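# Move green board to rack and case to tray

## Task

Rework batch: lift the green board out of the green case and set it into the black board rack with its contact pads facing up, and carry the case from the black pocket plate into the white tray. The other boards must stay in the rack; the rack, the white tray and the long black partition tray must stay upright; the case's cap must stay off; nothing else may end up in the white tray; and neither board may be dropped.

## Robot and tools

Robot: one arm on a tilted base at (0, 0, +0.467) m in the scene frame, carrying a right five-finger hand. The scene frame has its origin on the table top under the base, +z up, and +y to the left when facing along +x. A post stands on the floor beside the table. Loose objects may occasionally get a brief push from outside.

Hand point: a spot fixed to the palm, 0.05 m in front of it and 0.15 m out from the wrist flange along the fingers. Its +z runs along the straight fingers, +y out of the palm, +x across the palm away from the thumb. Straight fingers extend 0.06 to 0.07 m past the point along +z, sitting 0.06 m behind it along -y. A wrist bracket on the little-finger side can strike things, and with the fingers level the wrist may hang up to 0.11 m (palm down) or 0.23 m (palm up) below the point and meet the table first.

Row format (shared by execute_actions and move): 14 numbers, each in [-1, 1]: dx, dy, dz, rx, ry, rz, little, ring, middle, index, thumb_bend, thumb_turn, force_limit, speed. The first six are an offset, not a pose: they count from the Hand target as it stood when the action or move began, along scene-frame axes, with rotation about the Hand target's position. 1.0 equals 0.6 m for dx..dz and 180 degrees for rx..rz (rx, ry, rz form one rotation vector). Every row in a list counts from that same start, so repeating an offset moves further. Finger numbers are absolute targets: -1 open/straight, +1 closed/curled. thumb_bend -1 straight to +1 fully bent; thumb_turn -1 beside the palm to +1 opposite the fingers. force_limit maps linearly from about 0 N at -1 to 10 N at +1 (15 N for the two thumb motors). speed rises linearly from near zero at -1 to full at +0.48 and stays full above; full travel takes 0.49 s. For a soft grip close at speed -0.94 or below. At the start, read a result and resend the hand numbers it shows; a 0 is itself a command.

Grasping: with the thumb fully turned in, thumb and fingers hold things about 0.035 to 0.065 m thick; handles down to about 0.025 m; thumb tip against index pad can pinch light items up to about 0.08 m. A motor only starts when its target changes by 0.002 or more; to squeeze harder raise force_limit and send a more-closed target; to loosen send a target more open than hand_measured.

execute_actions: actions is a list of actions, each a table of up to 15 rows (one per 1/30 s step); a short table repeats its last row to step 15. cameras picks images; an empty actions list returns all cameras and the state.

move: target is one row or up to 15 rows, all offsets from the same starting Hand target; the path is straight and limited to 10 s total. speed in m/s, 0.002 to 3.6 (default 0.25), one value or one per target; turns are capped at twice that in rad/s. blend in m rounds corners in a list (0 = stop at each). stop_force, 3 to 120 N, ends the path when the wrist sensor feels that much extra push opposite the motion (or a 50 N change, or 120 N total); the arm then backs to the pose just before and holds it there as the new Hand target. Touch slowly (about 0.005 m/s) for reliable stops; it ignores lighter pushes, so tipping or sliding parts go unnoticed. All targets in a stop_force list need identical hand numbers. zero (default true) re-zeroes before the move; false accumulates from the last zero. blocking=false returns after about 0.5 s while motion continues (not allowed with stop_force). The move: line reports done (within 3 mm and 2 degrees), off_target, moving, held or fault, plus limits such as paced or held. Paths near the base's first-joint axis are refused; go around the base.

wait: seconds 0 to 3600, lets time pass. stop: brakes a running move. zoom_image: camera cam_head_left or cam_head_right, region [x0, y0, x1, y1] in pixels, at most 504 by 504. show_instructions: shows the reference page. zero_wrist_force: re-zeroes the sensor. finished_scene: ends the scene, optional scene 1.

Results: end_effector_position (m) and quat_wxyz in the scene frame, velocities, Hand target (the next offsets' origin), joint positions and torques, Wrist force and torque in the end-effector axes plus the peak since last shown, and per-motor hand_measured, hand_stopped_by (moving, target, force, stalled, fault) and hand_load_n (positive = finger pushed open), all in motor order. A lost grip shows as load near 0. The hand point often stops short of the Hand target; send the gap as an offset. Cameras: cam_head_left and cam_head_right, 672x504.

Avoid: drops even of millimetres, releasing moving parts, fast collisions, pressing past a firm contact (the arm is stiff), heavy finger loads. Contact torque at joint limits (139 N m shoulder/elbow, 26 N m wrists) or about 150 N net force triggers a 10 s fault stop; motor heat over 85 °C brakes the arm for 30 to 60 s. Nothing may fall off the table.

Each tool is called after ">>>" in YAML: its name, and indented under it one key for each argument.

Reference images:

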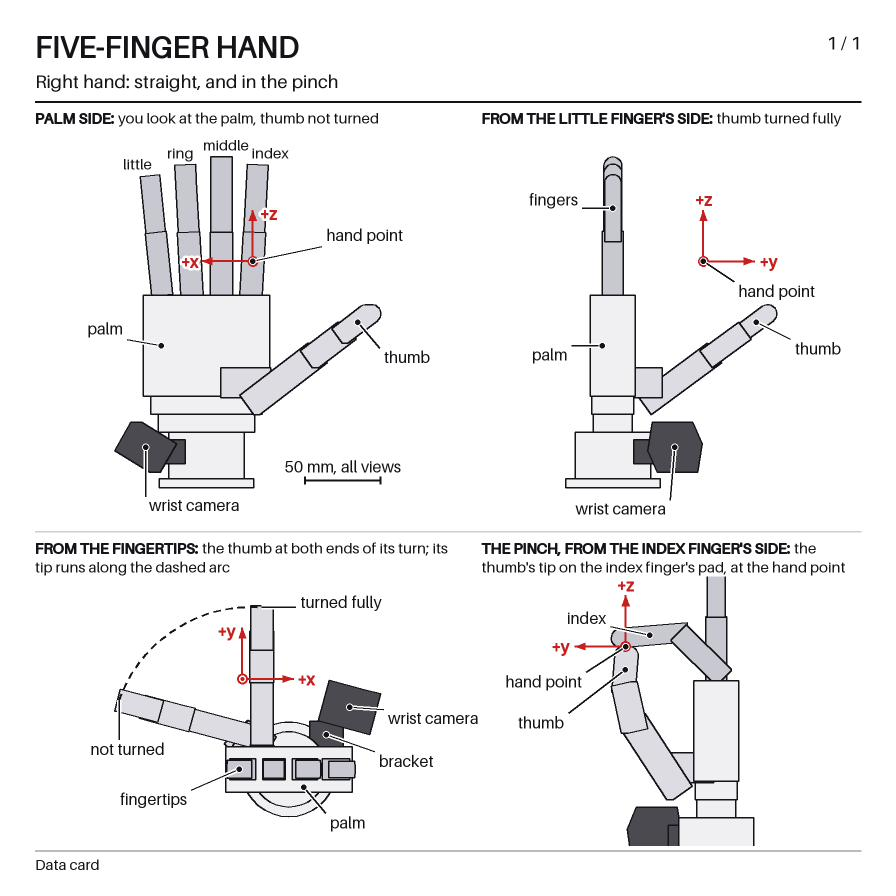

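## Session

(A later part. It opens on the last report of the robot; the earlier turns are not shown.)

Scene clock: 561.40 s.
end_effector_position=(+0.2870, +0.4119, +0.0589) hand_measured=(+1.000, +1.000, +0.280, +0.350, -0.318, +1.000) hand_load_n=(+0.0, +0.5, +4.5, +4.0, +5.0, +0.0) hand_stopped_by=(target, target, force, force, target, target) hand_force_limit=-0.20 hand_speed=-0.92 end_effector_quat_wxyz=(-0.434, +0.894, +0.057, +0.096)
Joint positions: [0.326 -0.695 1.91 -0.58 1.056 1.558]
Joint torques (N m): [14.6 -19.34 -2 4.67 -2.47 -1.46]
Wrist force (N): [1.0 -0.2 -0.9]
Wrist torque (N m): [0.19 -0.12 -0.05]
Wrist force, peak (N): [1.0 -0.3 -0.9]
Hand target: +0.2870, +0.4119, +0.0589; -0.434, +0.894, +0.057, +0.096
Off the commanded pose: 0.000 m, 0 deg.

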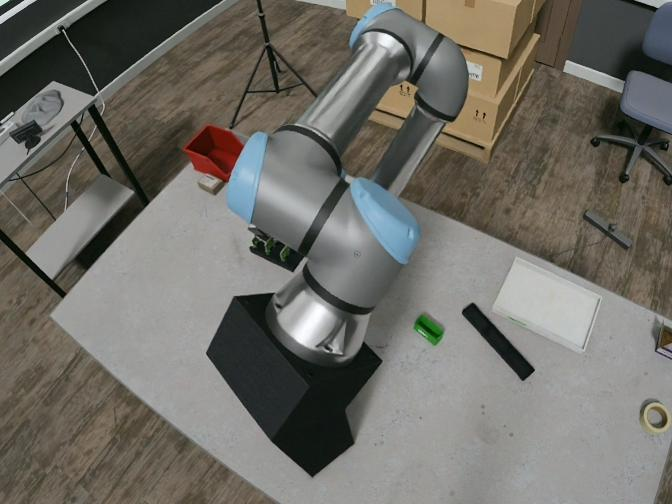

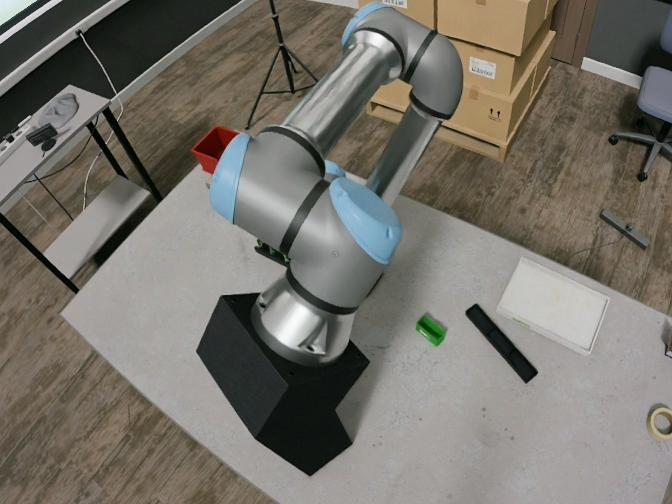

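>>> move:
  target: [0,0,-0.014,0,0,0,1,1,0.45,0.55,-0.315,1,-0.2,-0.92]
  speed: 0.005
  stop_force: 3
  cameras: ["all"]

>>> zoom_image:
  camera: "cam_head_left"
  region: [245, 235, 295, 270]

>>> zoom_image:
  camera: "cam_head_right"
  region: [250, 235, 300, 270]

Scene clock: 565.23 s.
end_effector_position=(+0.2870, +0.4119, +0.0505) hand_measured=(+1.000, +1.000, +0.280, +0.350, -0.318, +1.000) hand_load_n=(+0.0, +0.0, +5.0, +3.5, +4.5, +0.0) hand_stopped_by=(target, target, force, force, target, target) hand_force_limit=-0.20 hand_speed=-0.92 end_effector_quat_wxyz=(-0.434, +0.894, +0.057, +0.096)
Joint positions: [0.319 -0.677 1.893 -0.579 1.05 1.553]
Joint torques (N m): [13.5 -19.63 -1.26 4.53 -2.54 -1.61]
Wrist force (N): [0.7 -1.1 -0.6]
Wrist torque (N m): [0.10 -0.10 -0.07]
Wrist force, peak (N): [1.2 -0.8 -1.1]
Hand target: +0.2870, +0.4119, +0.0505; -0.434, +0.894, +0.057, +0.096
Off the commanded pose: 0.000 m, 0 deg.
move: done

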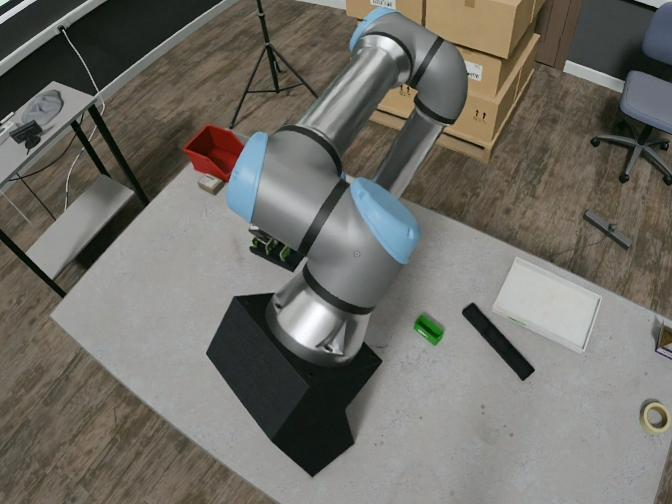

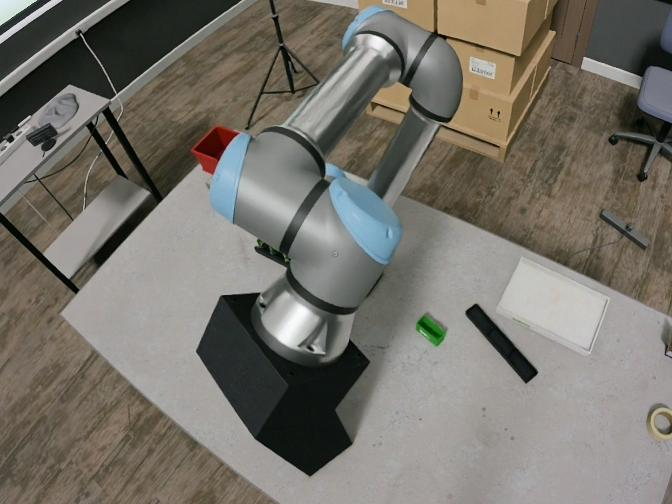

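Scaled by 10.080 from the camera's image (finer frame: 960x720).

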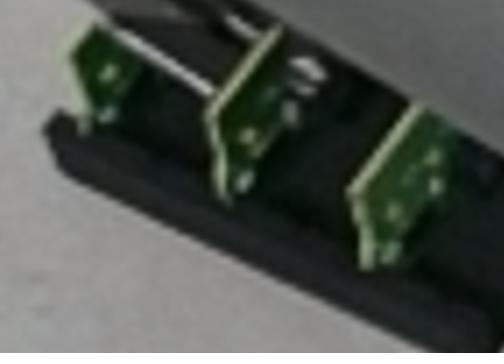

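Scaled by 10.080 from the camera's image (finer frame: 960x720).

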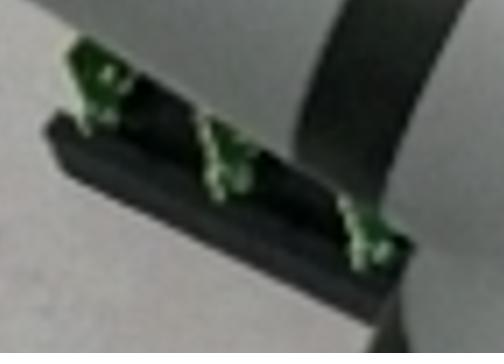

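>>> zoom_image:
  camera: "cam_head_left"
  region: [248, 235, 286, 265]

>>> zoom_image:
  camera: "cam_head_right"
  region: [252, 235, 290, 265]

Scaled by 13.263 from the camera's image (finer frame: 960x720).

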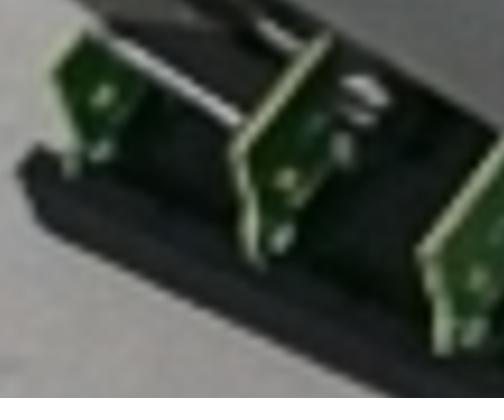

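Scaled by 13.263 from the camera's image (finer frame: 960x720).

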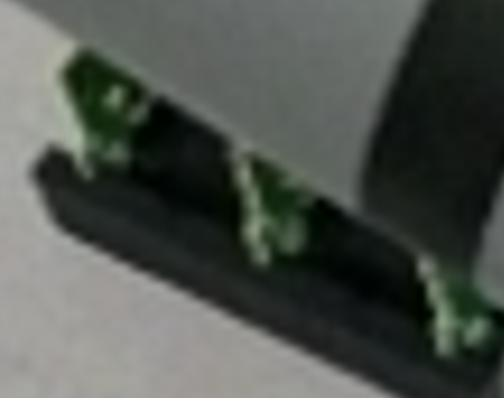

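>>> move:
  target: [0,0,-0.0125,0,0,0,1,1,0.45,0.55,-0.315,1,-0.2,-0.92]
  speed: 0.004
  stop_force: 3
  cameras: ["all"]

>>> zoom_image:
  camera: "cam_head_left"
  region: [248, 235, 286, 265]

>>> zoom_image:
  camera: "cam_head_right"
  region: [252, 235, 290, 265]

Scene clock: 569.10 s.
end_effector_position=(+0.2870, +0.4120, +0.0467) hand_measured=(+1.000, +1.000, +0.280, +0.350, -0.318, +1.000) hand_load_n=(+0.0, +0.0, +4.5, +3.5, +5.0, +0.5) hand_stopped_by=(target, target, force, force, target, target) hand_force_limit=-0.20 hand_speed=-0.92 end_effector_quat_wxyz=(-0.434, +0.894, +0.057, +0.096)
Joint positions: [0.315 -0.669 1.886 -0.578 1.048 1.551]
Joint torques (N m): [34.25 -37.61 14.94 0.05 0.51 0.67]
Wrist force (N): [0.2 -2.8 -1.5]
Wrist torque (N m): [0.05 -0.07 -0.09]
Wrist force, peak (N): [0.2 -5.4 -3.2]
Hand target: +0.2870, +0.4120, +0.0467; -0.434, +0.894, +0.057, +0.096 (not the last commanded pose)
Off the commanded pose: 0.004 m, 0 deg.
move: contact

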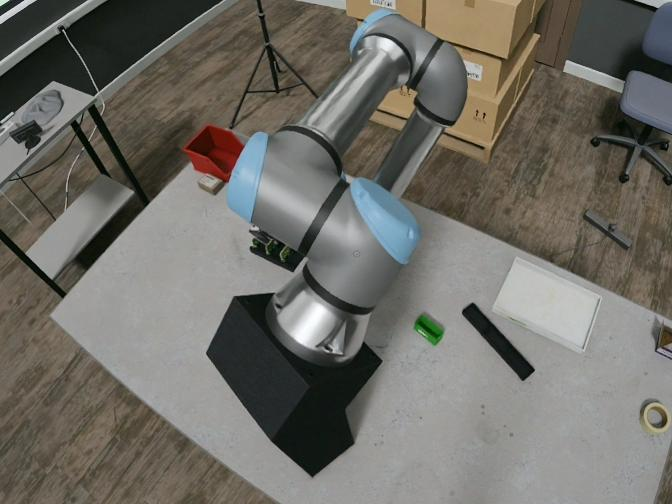

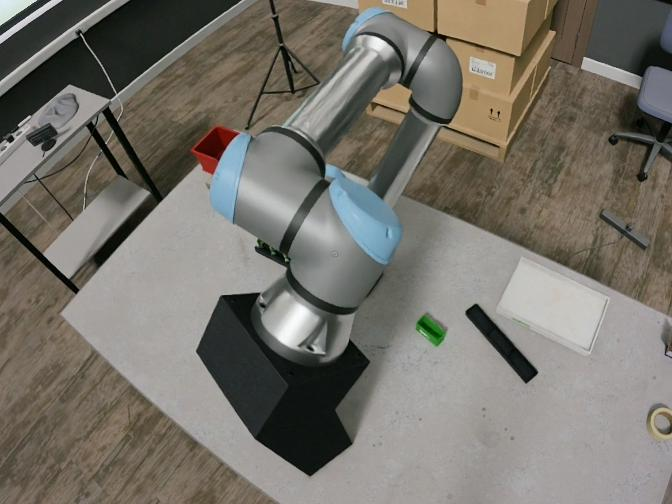

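Scaled by 13.263 from the camera's image (finer frame: 960x720).

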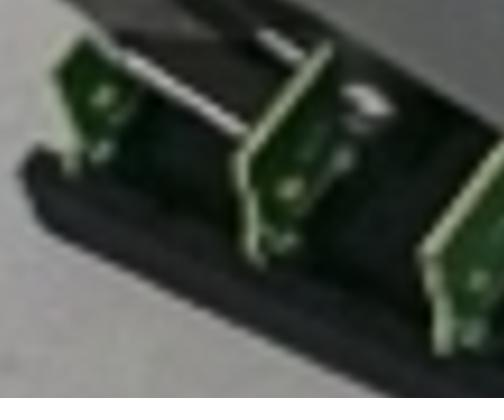

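Scaled by 13.263 from the camera's image (finer frame: 960x720).

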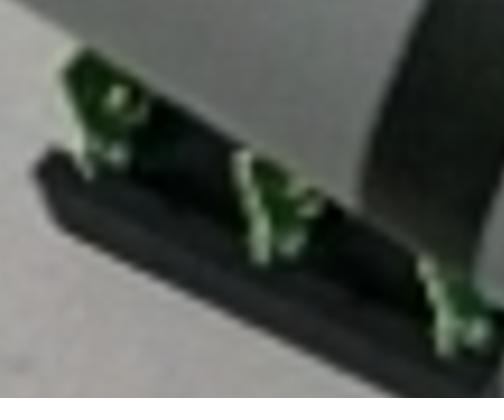

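>>> execute_actions:
  actions:
    - [[0,0,0,0,0,0,1,1,0.20,0.27,-0.37,1,-0.2,-0.92]]

Scene clock: 571.57 s.
end_effector_position=(+0.2870, +0.4120, +0.0467) hand_measured=(+1.000, +1.000, +0.200, +0.270, -0.370, +1.000) hand_load_n=(+0.0, +0.0, +0.5, +0.0, +0.0, +0.0) hand_stopped_by=(target, target, target, target, target, target) hand_force_limit=-0.20 hand_speed=-0.92 end_effector_quat_wxyz=(-0.434, +0.894, +0.057, +0.096)
Joint positions: [0.315 -0.669 1.886 -0.578 1.048 1.551]
Joint torques (N m): [34.44 -37.72 11.75 0.93 -1.16 0.75]
Wrist force (N): [0.6 -0.1 -0.8]
Wrist torque (N m): [0.21 -0.12 -0.02]
Wrist force, peak (N): [-0.1 -3.9 -3.1]
Hand target: +0.2870, +0.4120, +0.0467; -0.434, +0.894, +0.057, +0.096
Off the commanded pose: 0.000 m, 0 deg.
Step readings (end_effector_position):
0: (+0.2870, +0.4120, +0.0467)
1: (+0.2870, +0.4120, +0.0467)
2: (+0.2870, +0.4120, +0.0467)
4: (+0.2870, +0.4120, +0.0467)
8: (+0.2870, +0.4120, +0.0467)
15: (+0.2870, +0.4120, +0.0467)

>>> execute_actions:
  actions:
    - [[0,0,0,0,0,0,1,1,0.12,0.17,-0.45,1,-0.2,-0.9]]
  cameras: ["all"]

>>> zoom_image:
  camera: "cam_head_left"
  region: [248, 235, 286, 265]

>>> zoom_image:
  camera: "cam_head_right"
  region: [252, 235, 290, 265]

Scene clock: 572.70 s.
end_effector_position=(+0.2870, +0.4120, +0.0467) hand_measured=(+1.000, +1.000, +0.120, +0.170, -0.450, +1.000) hand_load_n=(+0.0, +0.0, +0.0, +0.0, +0.0, +0.5) hand_stopped_by=(target, target, target, target, target, target) hand_force_limit=-0.20 hand_speed=-0.90 end_effector_quat_wxyz=(-0.434, +0.894, +0.057, +0.096)
Joint positions: [0.315 -0.669 1.886 -0.578 1.048 1.551]
Joint torques (N m): [29.93 -36.62 7.93 3.08 -1.86 0.65]
Wrist force (N): [0.4 0.1 -0.9]
Wrist torque (N m): [0.26 -0.08 -0.02]
Wrist force, peak (N): [0.6 0.0 -1.0]
Hand target: +0.2870, +0.4120, +0.0467; -0.434, +0.894, +0.057, +0.096
Off the commanded pose: 0.000 m, 0 deg.
Step readings (end_effector_position):
0: (+0.2870, +0.4120, +0.0467)
1: (+0.2870, +0.4120, +0.0467)
2: (+0.2870, +0.4120, +0.0467)
4: (+0.2870, +0.4120, +0.0467)
8: (+0.2870, +0.4120, +0.0467)
15: (+0.2870, +0.4120, +0.0467)

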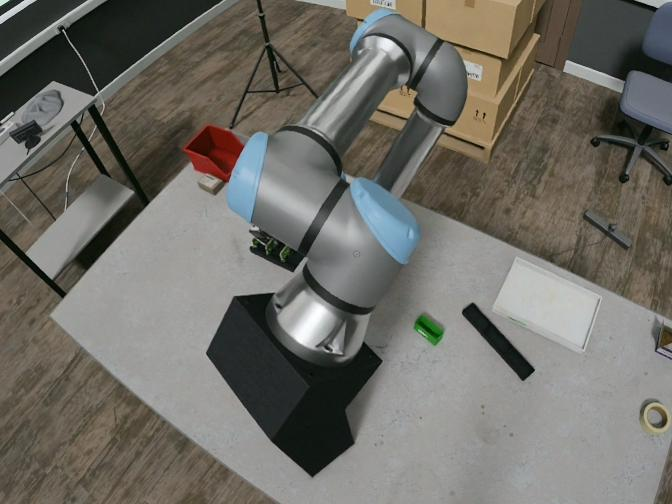

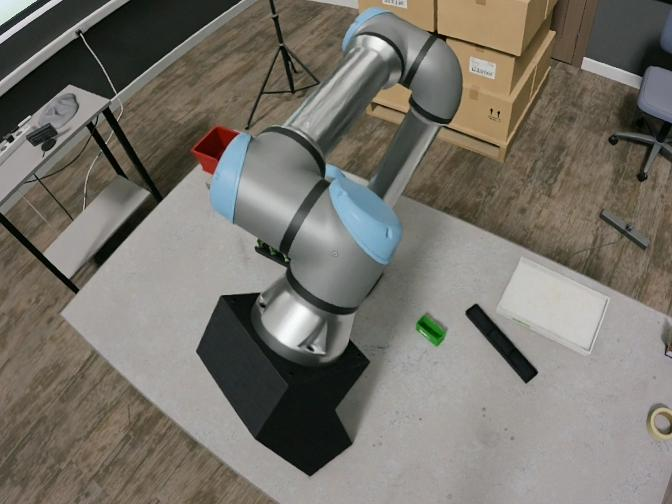

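Scaled by 13.263 from the camera's image (finer frame: 960x720).

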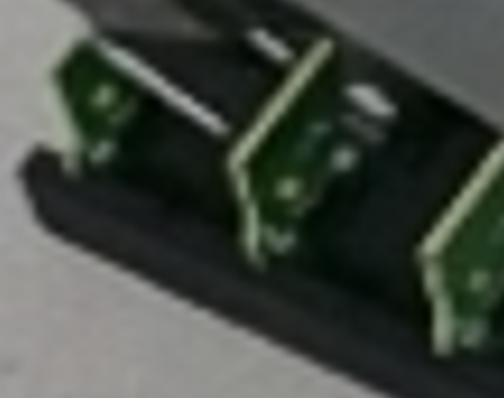

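Scaled by 13.263 from the camera's image (finer frame: 960x720).

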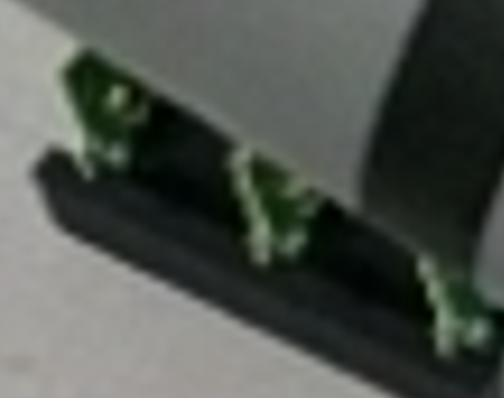

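>>> move:
  target: [0,0,0.05,0,0,0,1,1,0.12,0.17,-0.45,1,-0.2,-0.9]
  speed: 0.02
  stop_force: 3
  cameras: ["all"]

>>> zoom_image:
  camera: "cam_head_left"
  region: [248, 235, 286, 265]

Scene clock: 575.43 s.
end_effector_position=(+0.2870, +0.4120, +0.0767) hand_measured=(+1.000, +1.000, +0.120, +0.170, -0.450, +1.000) hand_load_n=(+0.0, +0.0, +0.0, +0.0, +0.0, +0.0) hand_stopped_by=(target, target, target, target, target, target) hand_force_limit=-0.20 hand_speed=-0.90 end_effector_quat_wxyz=(-0.434, +0.894, +0.057, +0.096)
Joint positions: [0.343 -0.733 1.943 -0.58 1.07 1.57]
Joint torques (N m): [36.29 -37.28 15.14 0.24 0.18 1.15]
Wrist force (N): [0.2 -0.2 -1.0]
Wrist torque (N m): [0.20 -0.04 -0.27]
Wrist force, peak (N): [0.4 -0.3 -1.3]
Hand target: +0.2870, +0.4120, +0.0767; -0.434, +0.894, +0.057, +0.096
Off the commanded pose: 0.000 m, 0 deg.
move: done

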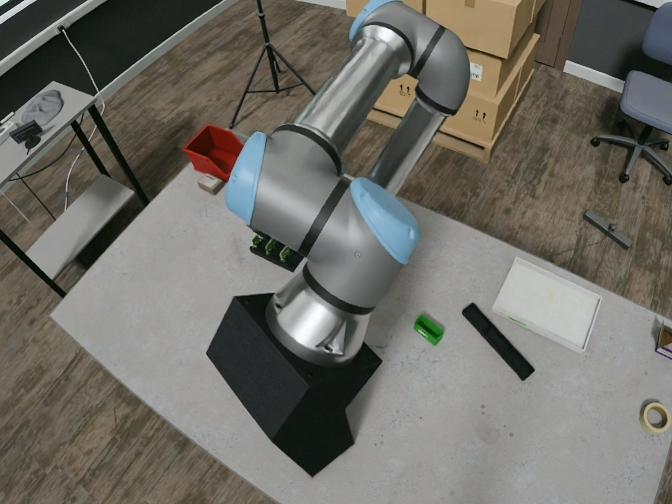

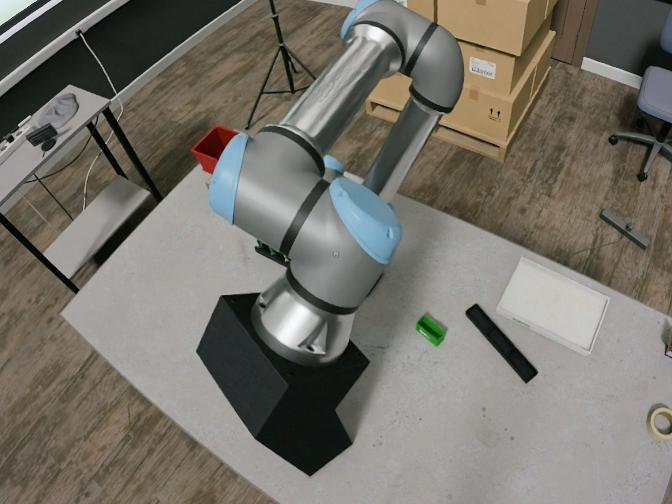

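Scaled by 13.263 from the camera's image (finer frame: 960x720).

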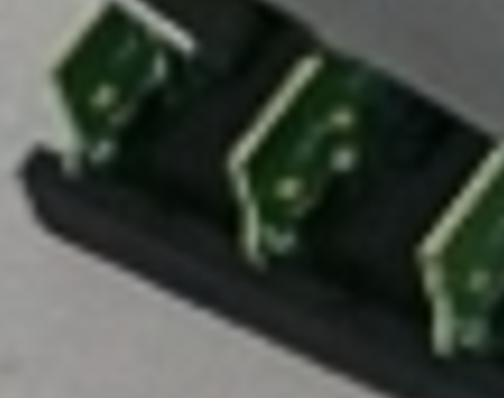

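>>> zoom_image:
  camera: "cam_head_left"
  region: [405, 308, 455, 352]

>>> zoom_image:
  camera: "cam_head_right"
  region: [407, 308, 457, 352]

Scaled by 10.080 from the camera's image (finer frame: 960x720).

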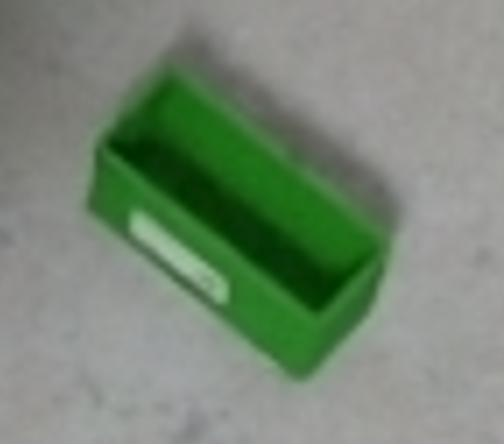

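Scaled by 10.080 from the camera's image (finer frame: 960x720).

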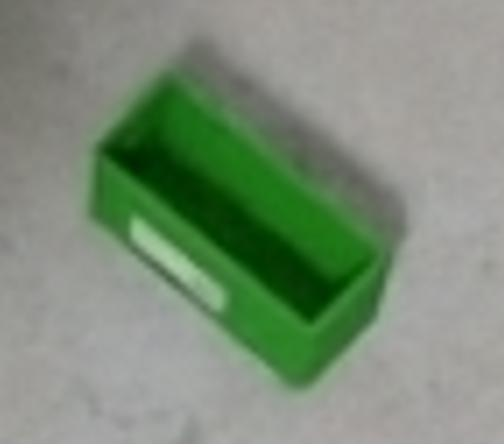

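>>> move:
  target:
    - [0,0,0.15,0,0,0,1,1,0.12,0.17,-0.45,1,-0.2,-0.9]
    - [0.1217,-0.27,0.1722,-0.0054,0.0249,0.1255,1,1,0.12,0.17,-0.45,1,-0.2,-0.9]
    - [0.1883,-0.52,0.1889,-0.0116,0.054,0.272,1,1,0.12,0.17,-0.45,1,-0.2,-0.9]
    - [0.1883,-0.72,0.1722,-0.0179,0.0831,0.4184,1,1,0.12,0.17,-0.45,1,-0.2,-0.9]
  speed: 0.2
  blend: 0.03
  cameras: ["all"]

Scene clock: 584.10 s.
end_effector_position=(+0.3999, -0.0200, +0.1801) hand_measured=(+1.000, +1.000, +0.120, +0.170, -0.450, +1.000) hand_load_n=(+0.0, +0.0, +0.0, +0.0, +0.5, +0.0) hand_stopped_by=(target, target, target, target, target, target) hand_force_limit=-0.20 hand_speed=-0.90 end_effector_quat_wxyz=(-0.382, +0.689, +0.539, -0.299)
Joint positions: [-0.196 -0.969 1.529 1.237 1.623 -0.008]
Joint torques (N m): [0.36 -32.1 -11.98 5.24 1.29 -1.39]
Wrist force (N): [0.1 -0.3 -0.8]
Wrist torque (N m): [0.19 -0.06 -0.02]
Wrist force, peak (N): [0.0 -1.3 -1.2]
Hand target: +0.3999, -0.0200, +0.1801; -0.382, +0.689, +0.539, -0.299
Off the commanded pose: 0.000 m, 0 deg.
move: done

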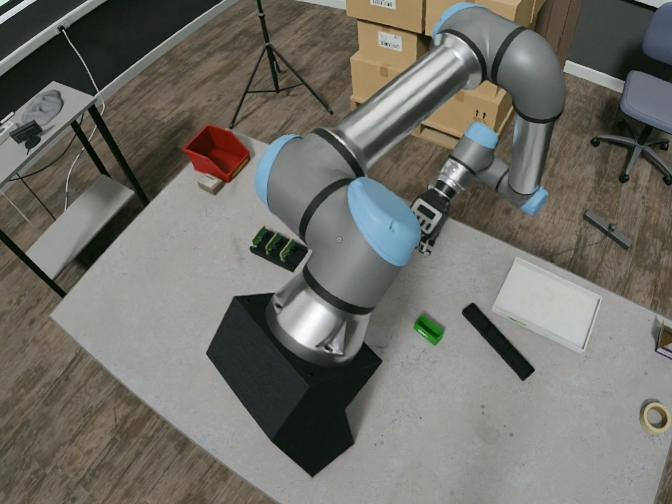

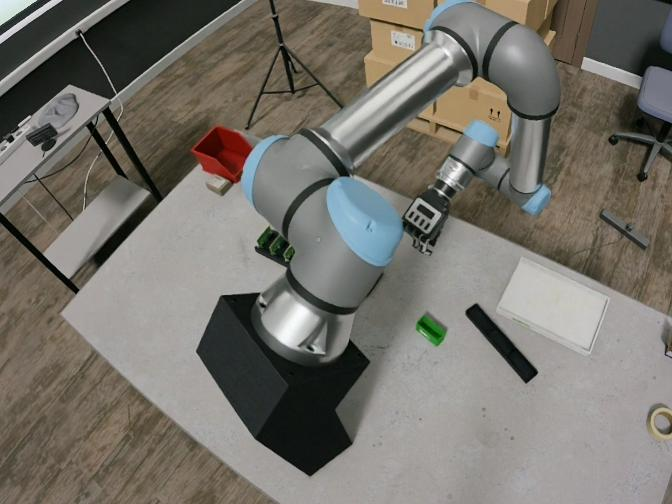

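Check the rack closely.

>>> zoom_image:
  camera: "cam_head_left"
  region: [240, 220, 316, 280]

>>> zoom_image:
  camera: "cam_head_right"
  region: [240, 220, 316, 280]

Scaled by 6.632 from the camera's image (finer frame: 960x720).

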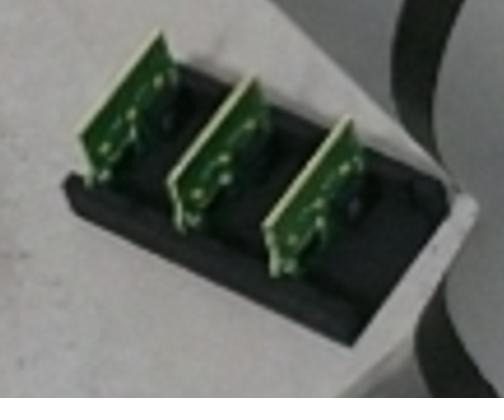

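Scaled by 6.632 from the camera's image (finer frame: 960x720).

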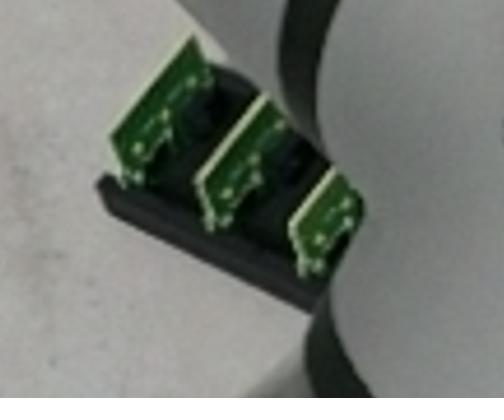

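>>> move:
  target: [-0.181,-0.1373,-0.1168,0,0,0,1,1,-0.45,-0.45,-0.5,1,0,-0.5]
  speed: 0.15
  cameras: ["all"]

>>> zoom_image:
  camera: "cam_head_left"
  region: [390, 260, 480, 350]

>>> zoom_image:
  camera: "cam_head_right"
  region: [390, 260, 480, 350]

Scene clock: 586.50 s.
end_effector_position=(+0.2914, -0.1024, +0.1100) hand_measured=(+1.000, +1.000, -0.450, -0.450, -0.500, +1.000) hand_load_n=(+0.0, +0.0, +0.0, -0.5, +0.0, +0.0) hand_stopped_by=(target, target, target, target, target, target) hand_force_limit=0.00 hand_speed=-0.50 end_effector_quat_wxyz=(-0.382, +0.689, +0.539, -0.299)
Joint positions: [-0.438 -0.865 1.676 0.967 1.676 -0.246]
Joint torques (N m): [-7.24 -28.39 8.45 0.54 1.97 -1.34]
Wrist force (N): [-0.2 -0.2 -0.9]
Wrist torque (N m): [0.23 -0.02 0.03]
Wrist force, peak (N): [0.8 -0.5 -1.7]
Hand target: +0.2913, -0.1024, +0.1100; -0.382, +0.689, +0.539, -0.299
Off the commanded pose: 0.000 m, 0 deg.
move: done

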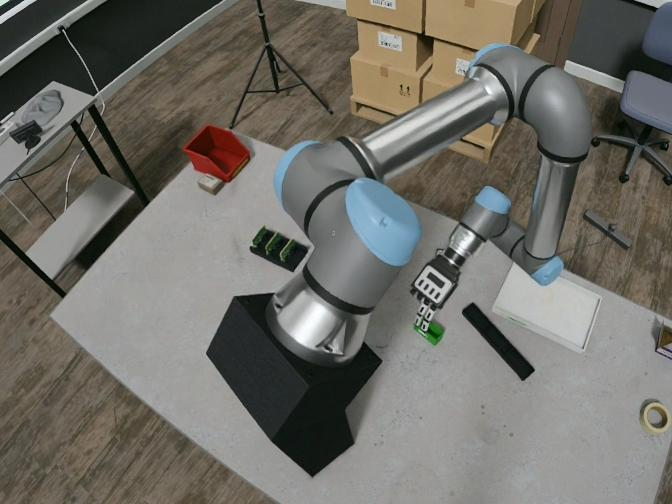

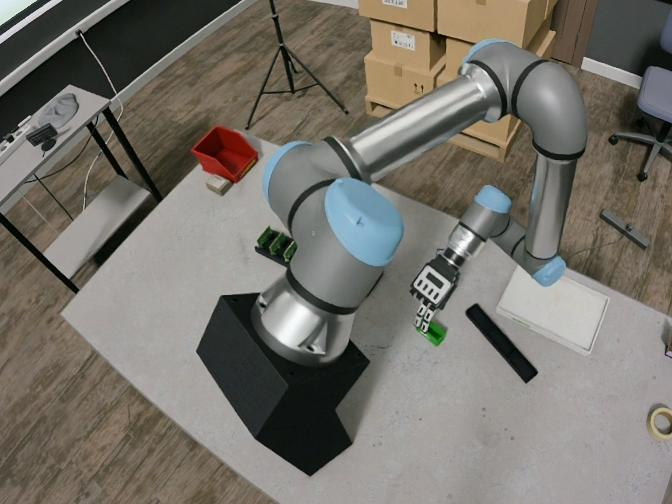

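Scaled by 5.600 from the camera's image (finer frame: 960x720).

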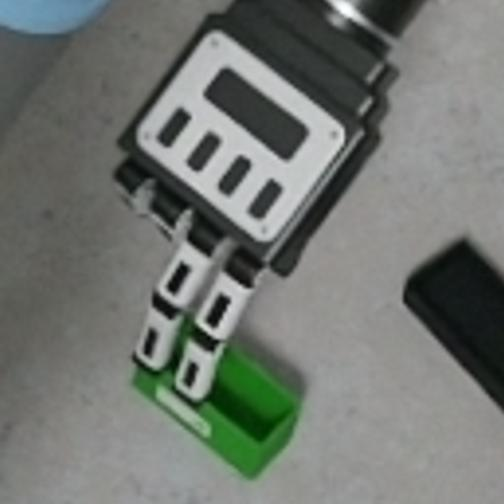

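Scaled by 5.600 from the camera's image (finer frame: 960x720).

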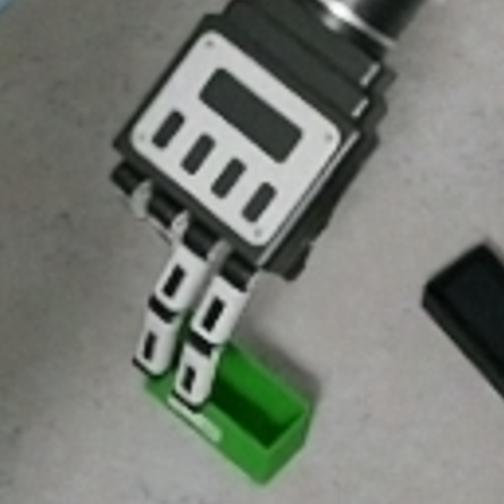

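>>> move:
  target:
    - [0,0,-0.09,0,0,0,1,1,-0.45,-0.45,-0.5,1,0,-0.5]
    - [0,0,-0.12,0,0,0,1,1,-0.45,-0.45,-0.5,1,0,-0.5]
  speed: [0.05, 0.015]
  stop_force: 4
  cameras: ["all"]

>>> zoom_image:
  camera: "cam_head_left"
  region: [390, 270, 480, 360]

>>> zoom_image:
  camera: "cam_head_right"
  region: [390, 270, 480, 360]

Scene clock: 591.00 s.
end_effector_position=(+0.2913, -0.1024, +0.0380) hand_measured=(+1.000, +1.000, -0.450, -0.450, -0.500, +1.000) hand_load_n=(+0.0, +0.0, +0.0, +0.0, +0.0, +0.0) hand_stopped_by=(target, target, target, target, target, target) hand_force_limit=0.00 hand_speed=-0.50 end_effector_quat_wxyz=(-0.382, +0.689, +0.539, -0.299)
Joint positions: [-0.417 -0.692 1.499 0.974 1.672 -0.225]
Joint torques (N m): [15.79 -28.19 -7.47 5.11 -1.41 1.08]
Wrist force (N): [0.1 -0.3 -0.9]
Wrist torque (N m): [0.22 -0.05 -0.16]
Wrist force, peak (N): [0.1 -0.7 -1.1]
Hand target: +0.2913, -0.1024, +0.0380; -0.382, +0.689, +0.539, -0.299
Off the commanded pose: 0.000 m, 0 deg.
move: done

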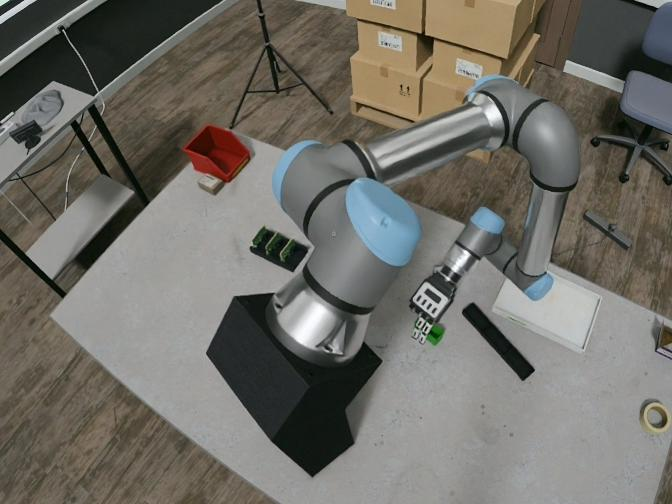

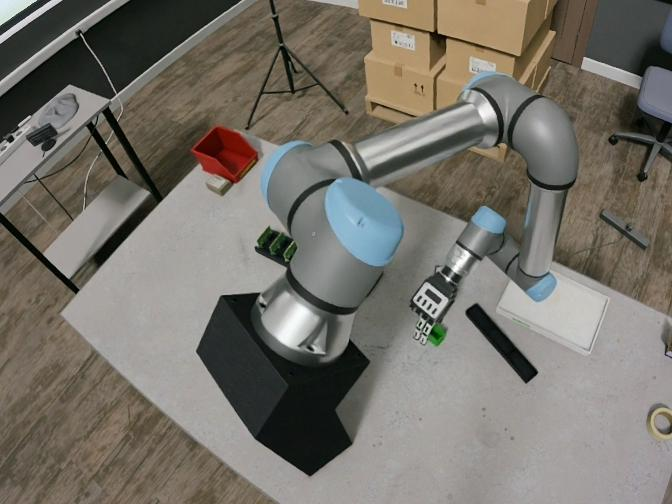

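Scaled by 5.600 from the camera's image (finer frame: 960x720).

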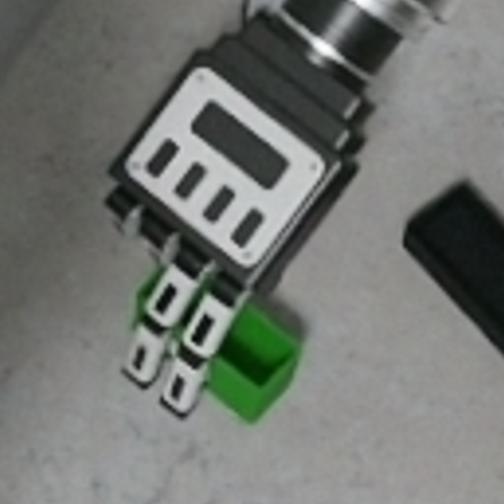

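Scaled by 5.600 from the camera's image (finer frame: 960x720).

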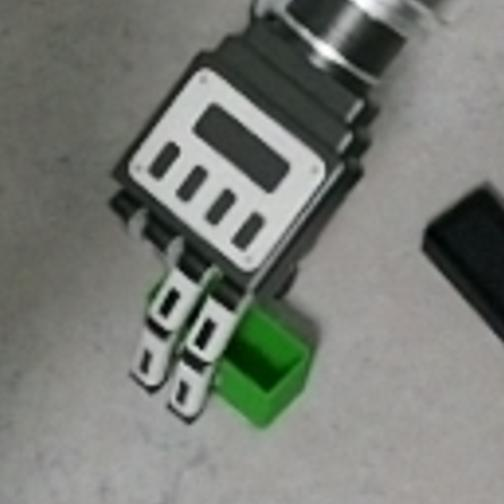

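>>> execute_actions:
  actions:
    - [[0,0,0,0,0,0,1,1,0.1,0.1,-0.05,1,-0.5,-0.9]]
    - [[0,0,0,0,0,0,1,1,0.1,0.1,-0.05,1,-0.5,-0.9]]
    - [[0,0,0,0,0,0,1,1,0.1,0.1,-0.05,1,-0.5,-0.9]]
    - [[0,0,0,0,0,0,1,1,0.1,0.1,-0.05,1,-0.5,-0.9]]
  cameras: ["all"]

>>> zoom_image:
  camera: "cam_head_left"
  region: [390, 270, 480, 360]

>>> zoom_image:
  camera: "cam_head_right"
  region: [390, 270, 480, 360]

Scene clock: 593.97 s.
end_effector_position=(+0.2913, -0.1024, +0.0380) hand_measured=(+1.000, +1.000, -0.098, -0.088, -0.316, +1.000) hand_load_n=(+0.0, +0.0, +3.5, +2.5, +5.0, +0.0) hand_stopped_by=(target, target, force, force, force, target) hand_force_limit=-0.50 hand_speed=-0.90 end_effector_quat_wxyz=(-0.382, +0.689, +0.539, -0.299)
Joint positions: [-0.417 -0.692 1.499 0.974 1.672 -0.225]
Joint torques (N m): [14.57 -28.44 -6.77 4.95 -1.41 1.18]
Wrist force (N): [0.0 -0.4 -0.4]
Wrist torque (N m): [0.17 -0.06 -0.17]
Wrist force, peak (N): [0.3 -0.2 -0.9]
Hand target: +0.2913, -0.1024, +0.0380; -0.382, +0.689, +0.539, -0.299
Off the commanded pose: 0.000 m, 0 deg.
Step readings (end_effector_position):
0: (+0.2913, -0.1024, +0.0380)
1: (+0.2913, -0.1024, +0.0380)
2: (+0.2913, -0.1024, +0.0380)
4: (+0.2913, -0.1024, +0.0380)
8: (+0.2913, -0.1024, +0.0380)
15: (+0.2913, -0.1024, +0.0380)
16: (+0.2913, -0.1024, +0.0380)
17: (+0.2913, -0.1024, +0.0380)
19: (+0.2913, -0.1024, +0.0380)
23: (+0.2913, -0.1024, +0.0380)
30: (+0.2913, -0.1024, +0.0380)
31: (+0.2913, -0.1024, +0.0380)
32: (+0.2913, -0.1024, +0.0380)
34: (+0.2913, -0.1024, +0.0380)
38: (+0.2913, -0.1024, +0.0380)
45: (+0.2913, -0.1024, +0.0380)
46: (+0.2913, -0.1024, +0.0380)
47: (+0.2913, -0.1024, +0.0380)
49: (+0.2913, -0.1024, +0.0380)
53: (+0.2913, -0.1024, +0.0380)
60: (+0.2913, -0.1024, +0.0380)

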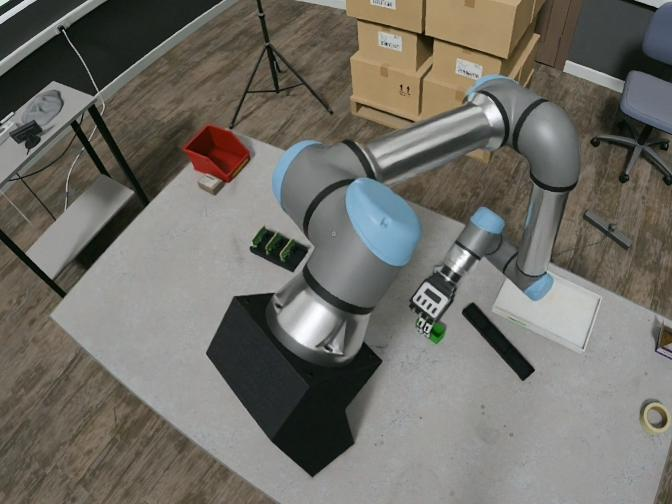

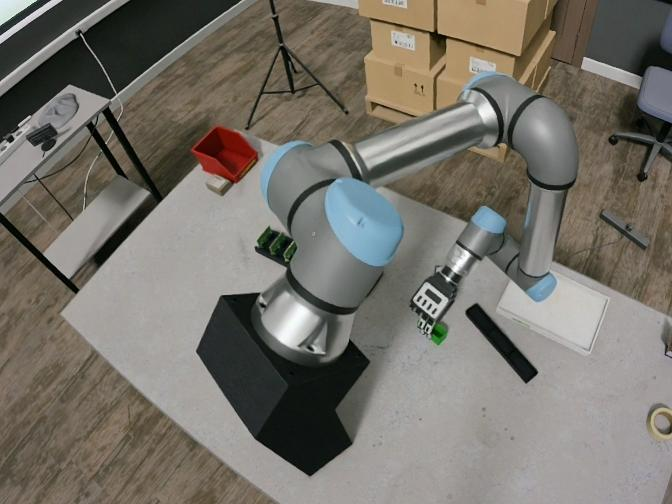

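Scaled by 5.600 from the camera's image (finer frame: 960x720).

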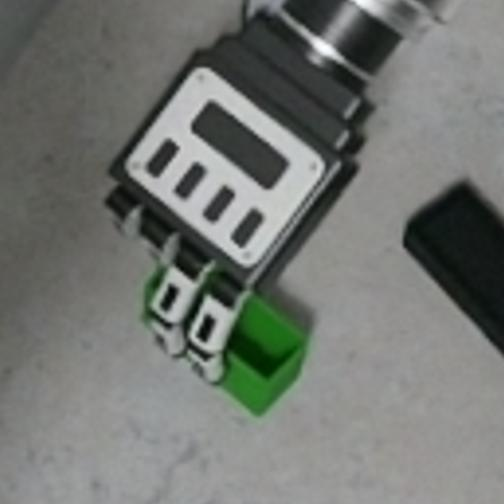

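Scaled by 5.600 from the camera's image (finer frame: 960x720).

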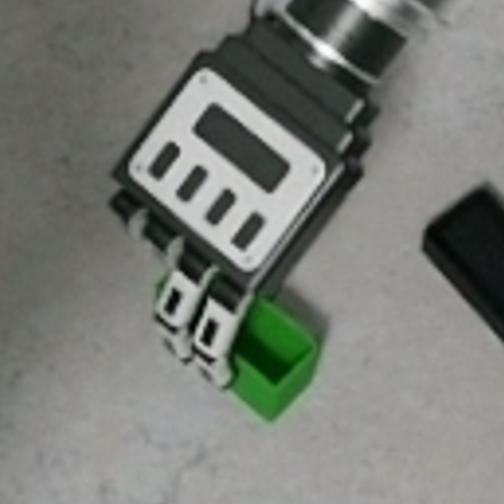

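>>> execute_actions:
  actions:
    - [[0,0,0,0,0,0,1,1,0.15,0.15,0.0,1,-0.1,-0.9]]
    - [[0,0,0,0,0,0,1,1,0.15,0.15,0.0,1,-0.1,-0.9]]

Scene clock: 595.50 s.
end_effector_position=(+0.2913, -0.1024, +0.0380) hand_measured=(+1.000, +1.000, -0.090, -0.072, -0.316, +1.000) hand_load_n=(+0.0, +0.5, +5.5, +6.0, +8.0, +0.0) hand_stopped_by=(target, target, force, force, force, target) hand_force_limit=-0.10 hand_speed=-0.90 end_effector_quat_wxyz=(-0.382, +0.689, +0.539, -0.299)
Joint positions: [-0.417 -0.692 1.499 0.974 1.672 -0.225]
Joint torques (N m): [13.96 -27.43 -6.83 4.69 -1.11 0.99]
Wrist force (N): [0.2 -1.1 -1.1]
Wrist torque (N m): [0.15 -0.07 -0.18]
Wrist force, peak (N): [0.2 -1.5 -1.5]
Hand target: +0.2913, -0.1024, +0.0380; -0.382, +0.689, +0.539, -0.299
Off the commanded pose: 0.000 m, 0 deg.
Step readings (end_effector_position):
0: (+0.2913, -0.1024, +0.0380)
1: (+0.2913, -0.1024, +0.0380)
2: (+0.2913, -0.1024, +0.0380)
4: (+0.2913, -0.1024, +0.0380)
8: (+0.2913, -0.1024, +0.0380)
15: (+0.2913, -0.1024, +0.0380)
16: (+0.2913, -0.1024, +0.0380)
17: (+0.2913, -0.1024, +0.0380)
19: (+0.2913, -0.1024, +0.0380)
23: (+0.2913, -0.1024, +0.0380)
30: (+0.2913, -0.1024, +0.0380)

>>> move:
  target: [0,0,0.05,0,0,0,1,1,0.15,0.15,0.0,1,-0.1,-0.9]
  speed: 0.03
  cameras: ["all"]

>>> zoom_image:
  camera: "cam_head_left"
  region: [390, 260, 480, 350]

>>> zoom_image:
  camera: "cam_head_right"
  region: [390, 260, 480, 350]

Scene clock: 597.13 s.
end_effector_position=(+0.2913, -0.1024, +0.0679) hand_measured=(+1.000, +1.000, -0.090, -0.072, -0.316, +1.000) hand_load_n=(+0.0, +0.0, +5.5, +5.5, +8.0, +0.0) hand_stopped_by=(target, target, force, force, force, target) hand_force_limit=-0.10 hand_speed=-0.90 end_effector_quat_wxyz=(-0.382, +0.689, +0.539, -0.299)
Joint positions: [-0.425 -0.764 1.577 0.967 1.673 -0.233]
Joint torques (N m): [-6.94 -43.59 10.12 0.59 1.53 -1.72]
Wrist force (N): [0.1 -0.1 -0.5]
Wrist torque (N m): [0.22 -0.07 0.03]
Wrist force, peak (N): [0.3 -1.7 -1.4]
Hand target: +0.2913, -0.1024, +0.0680; -0.382, +0.689, +0.539, -0.299
Off the commanded pose: 0.000 m, 0 deg.
move: done

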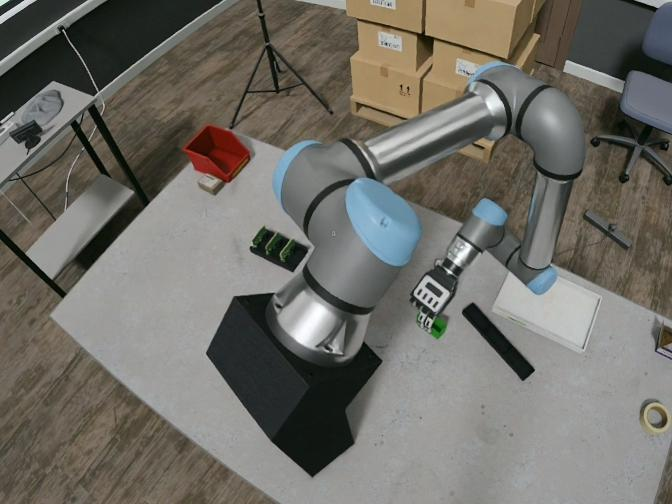

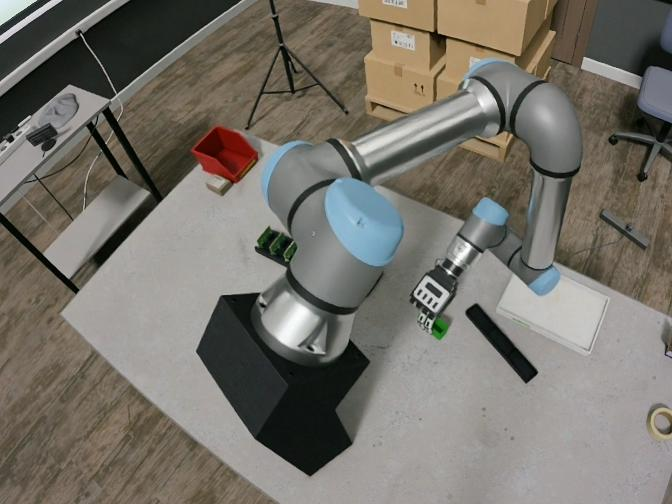

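Scaled by 5.600 from the camera's image (finer frame: 960x720).

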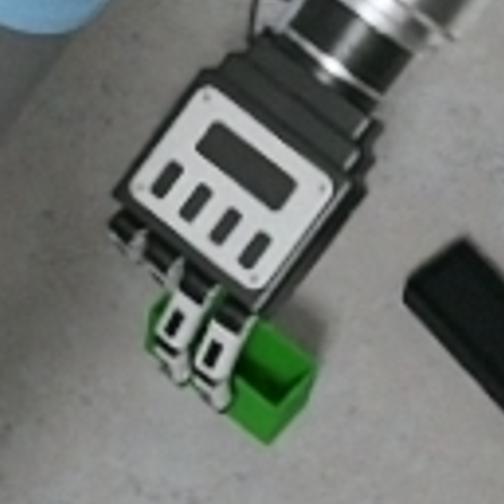

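Scaled by 5.600 from the camera's image (finer frame: 960x720).

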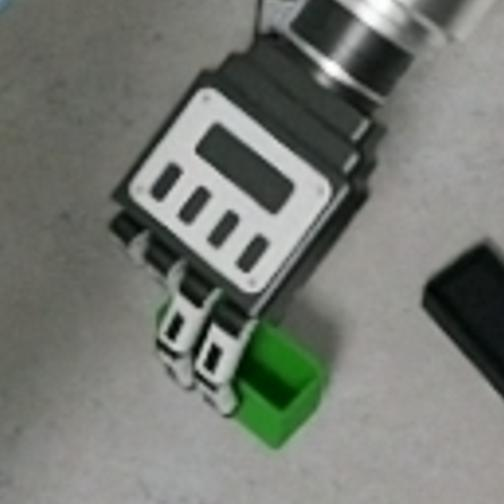

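>>> move:
  target:
    - [0,0,0.137,0,0,0,1,1,0.15,0.15,0.0,1,-0.1,-0.9]
    - [0.3612,-0.3502,0.1367,0,0,0.0778,1,1,0.15,0.15,0.0,1,-0.1,-0.9]
    - [0.3612,-0.3502,0.02,0,0,0.0778,1,1,0.15,0.15,0.0,1,-0.1,-0.9]
  speed: [0.1, 0.12, 0.08]
  blend: [0.03, 0.01, 0]
  cameras: ["all"]

>>> zoom_image:
  camera: "cam_head_left"
  region: [450, 220, 620, 360]

>>> zoom_image:
  camera: "cam_head_right"
  region: [450, 220, 620, 360]

Scene clock: 603.27 s.
end_effector_position=(+0.5081, -0.3125, +0.0800) hand_measured=(+1.000, +1.000, -0.090, -0.072, -0.316, +1.000) hand_load_n=(+0.0, +0.0, +5.5, +5.5, +8.5, +0.0) hand_stopped_by=(target, target, force, force, force, target) hand_force_limit=-0.10 hand_speed=-0.90 end_effector_quat_wxyz=(-0.343, +0.618, +0.619, -0.343)
Joint positions: [-0.509 -0.545 0.578 1.657 1.882 -0.463]
Joint torques (N m): [10.15 -40.78 -21.93 5.23 -0.14 1.06]
Wrist force (N): [-0.1 -0.4 -1.0]
Wrist torque (N m): [0.18 0.08 -0.25]
Wrist force, peak (N): [-0.2 -0.7 -1.6]
Hand target: +0.5081, -0.3125, +0.0800; -0.343, +0.618, +0.619, -0.343
Off the commanded pose: 0.000 m, 0 deg.
move: done

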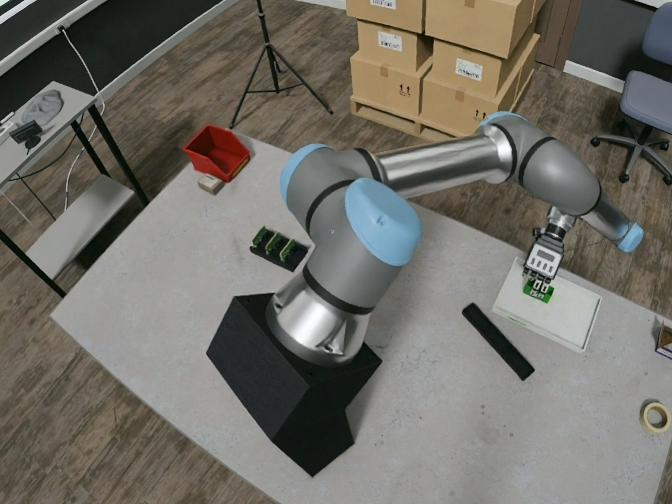

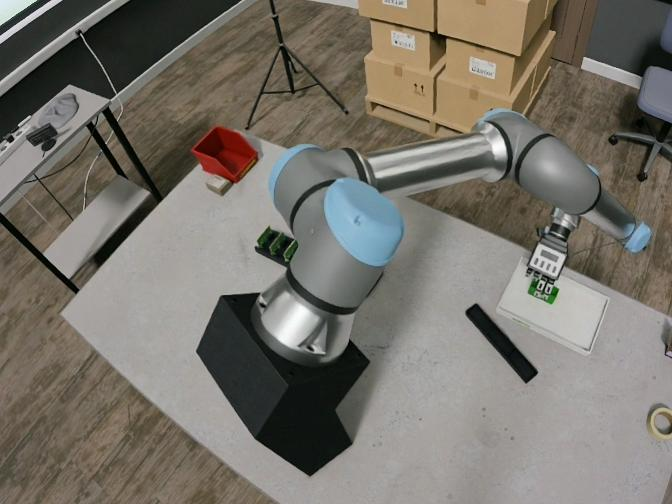

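Scaled by 2.965 from the camera's image (finer frame: 960x720).

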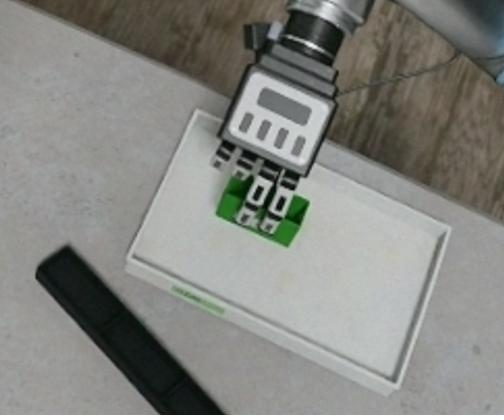

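Scaled by 2.965 from the camera's image (finer frame: 960x720).

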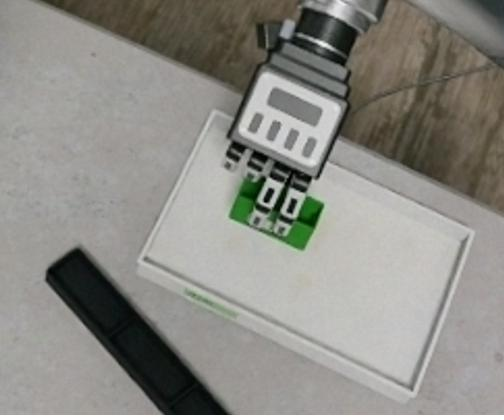

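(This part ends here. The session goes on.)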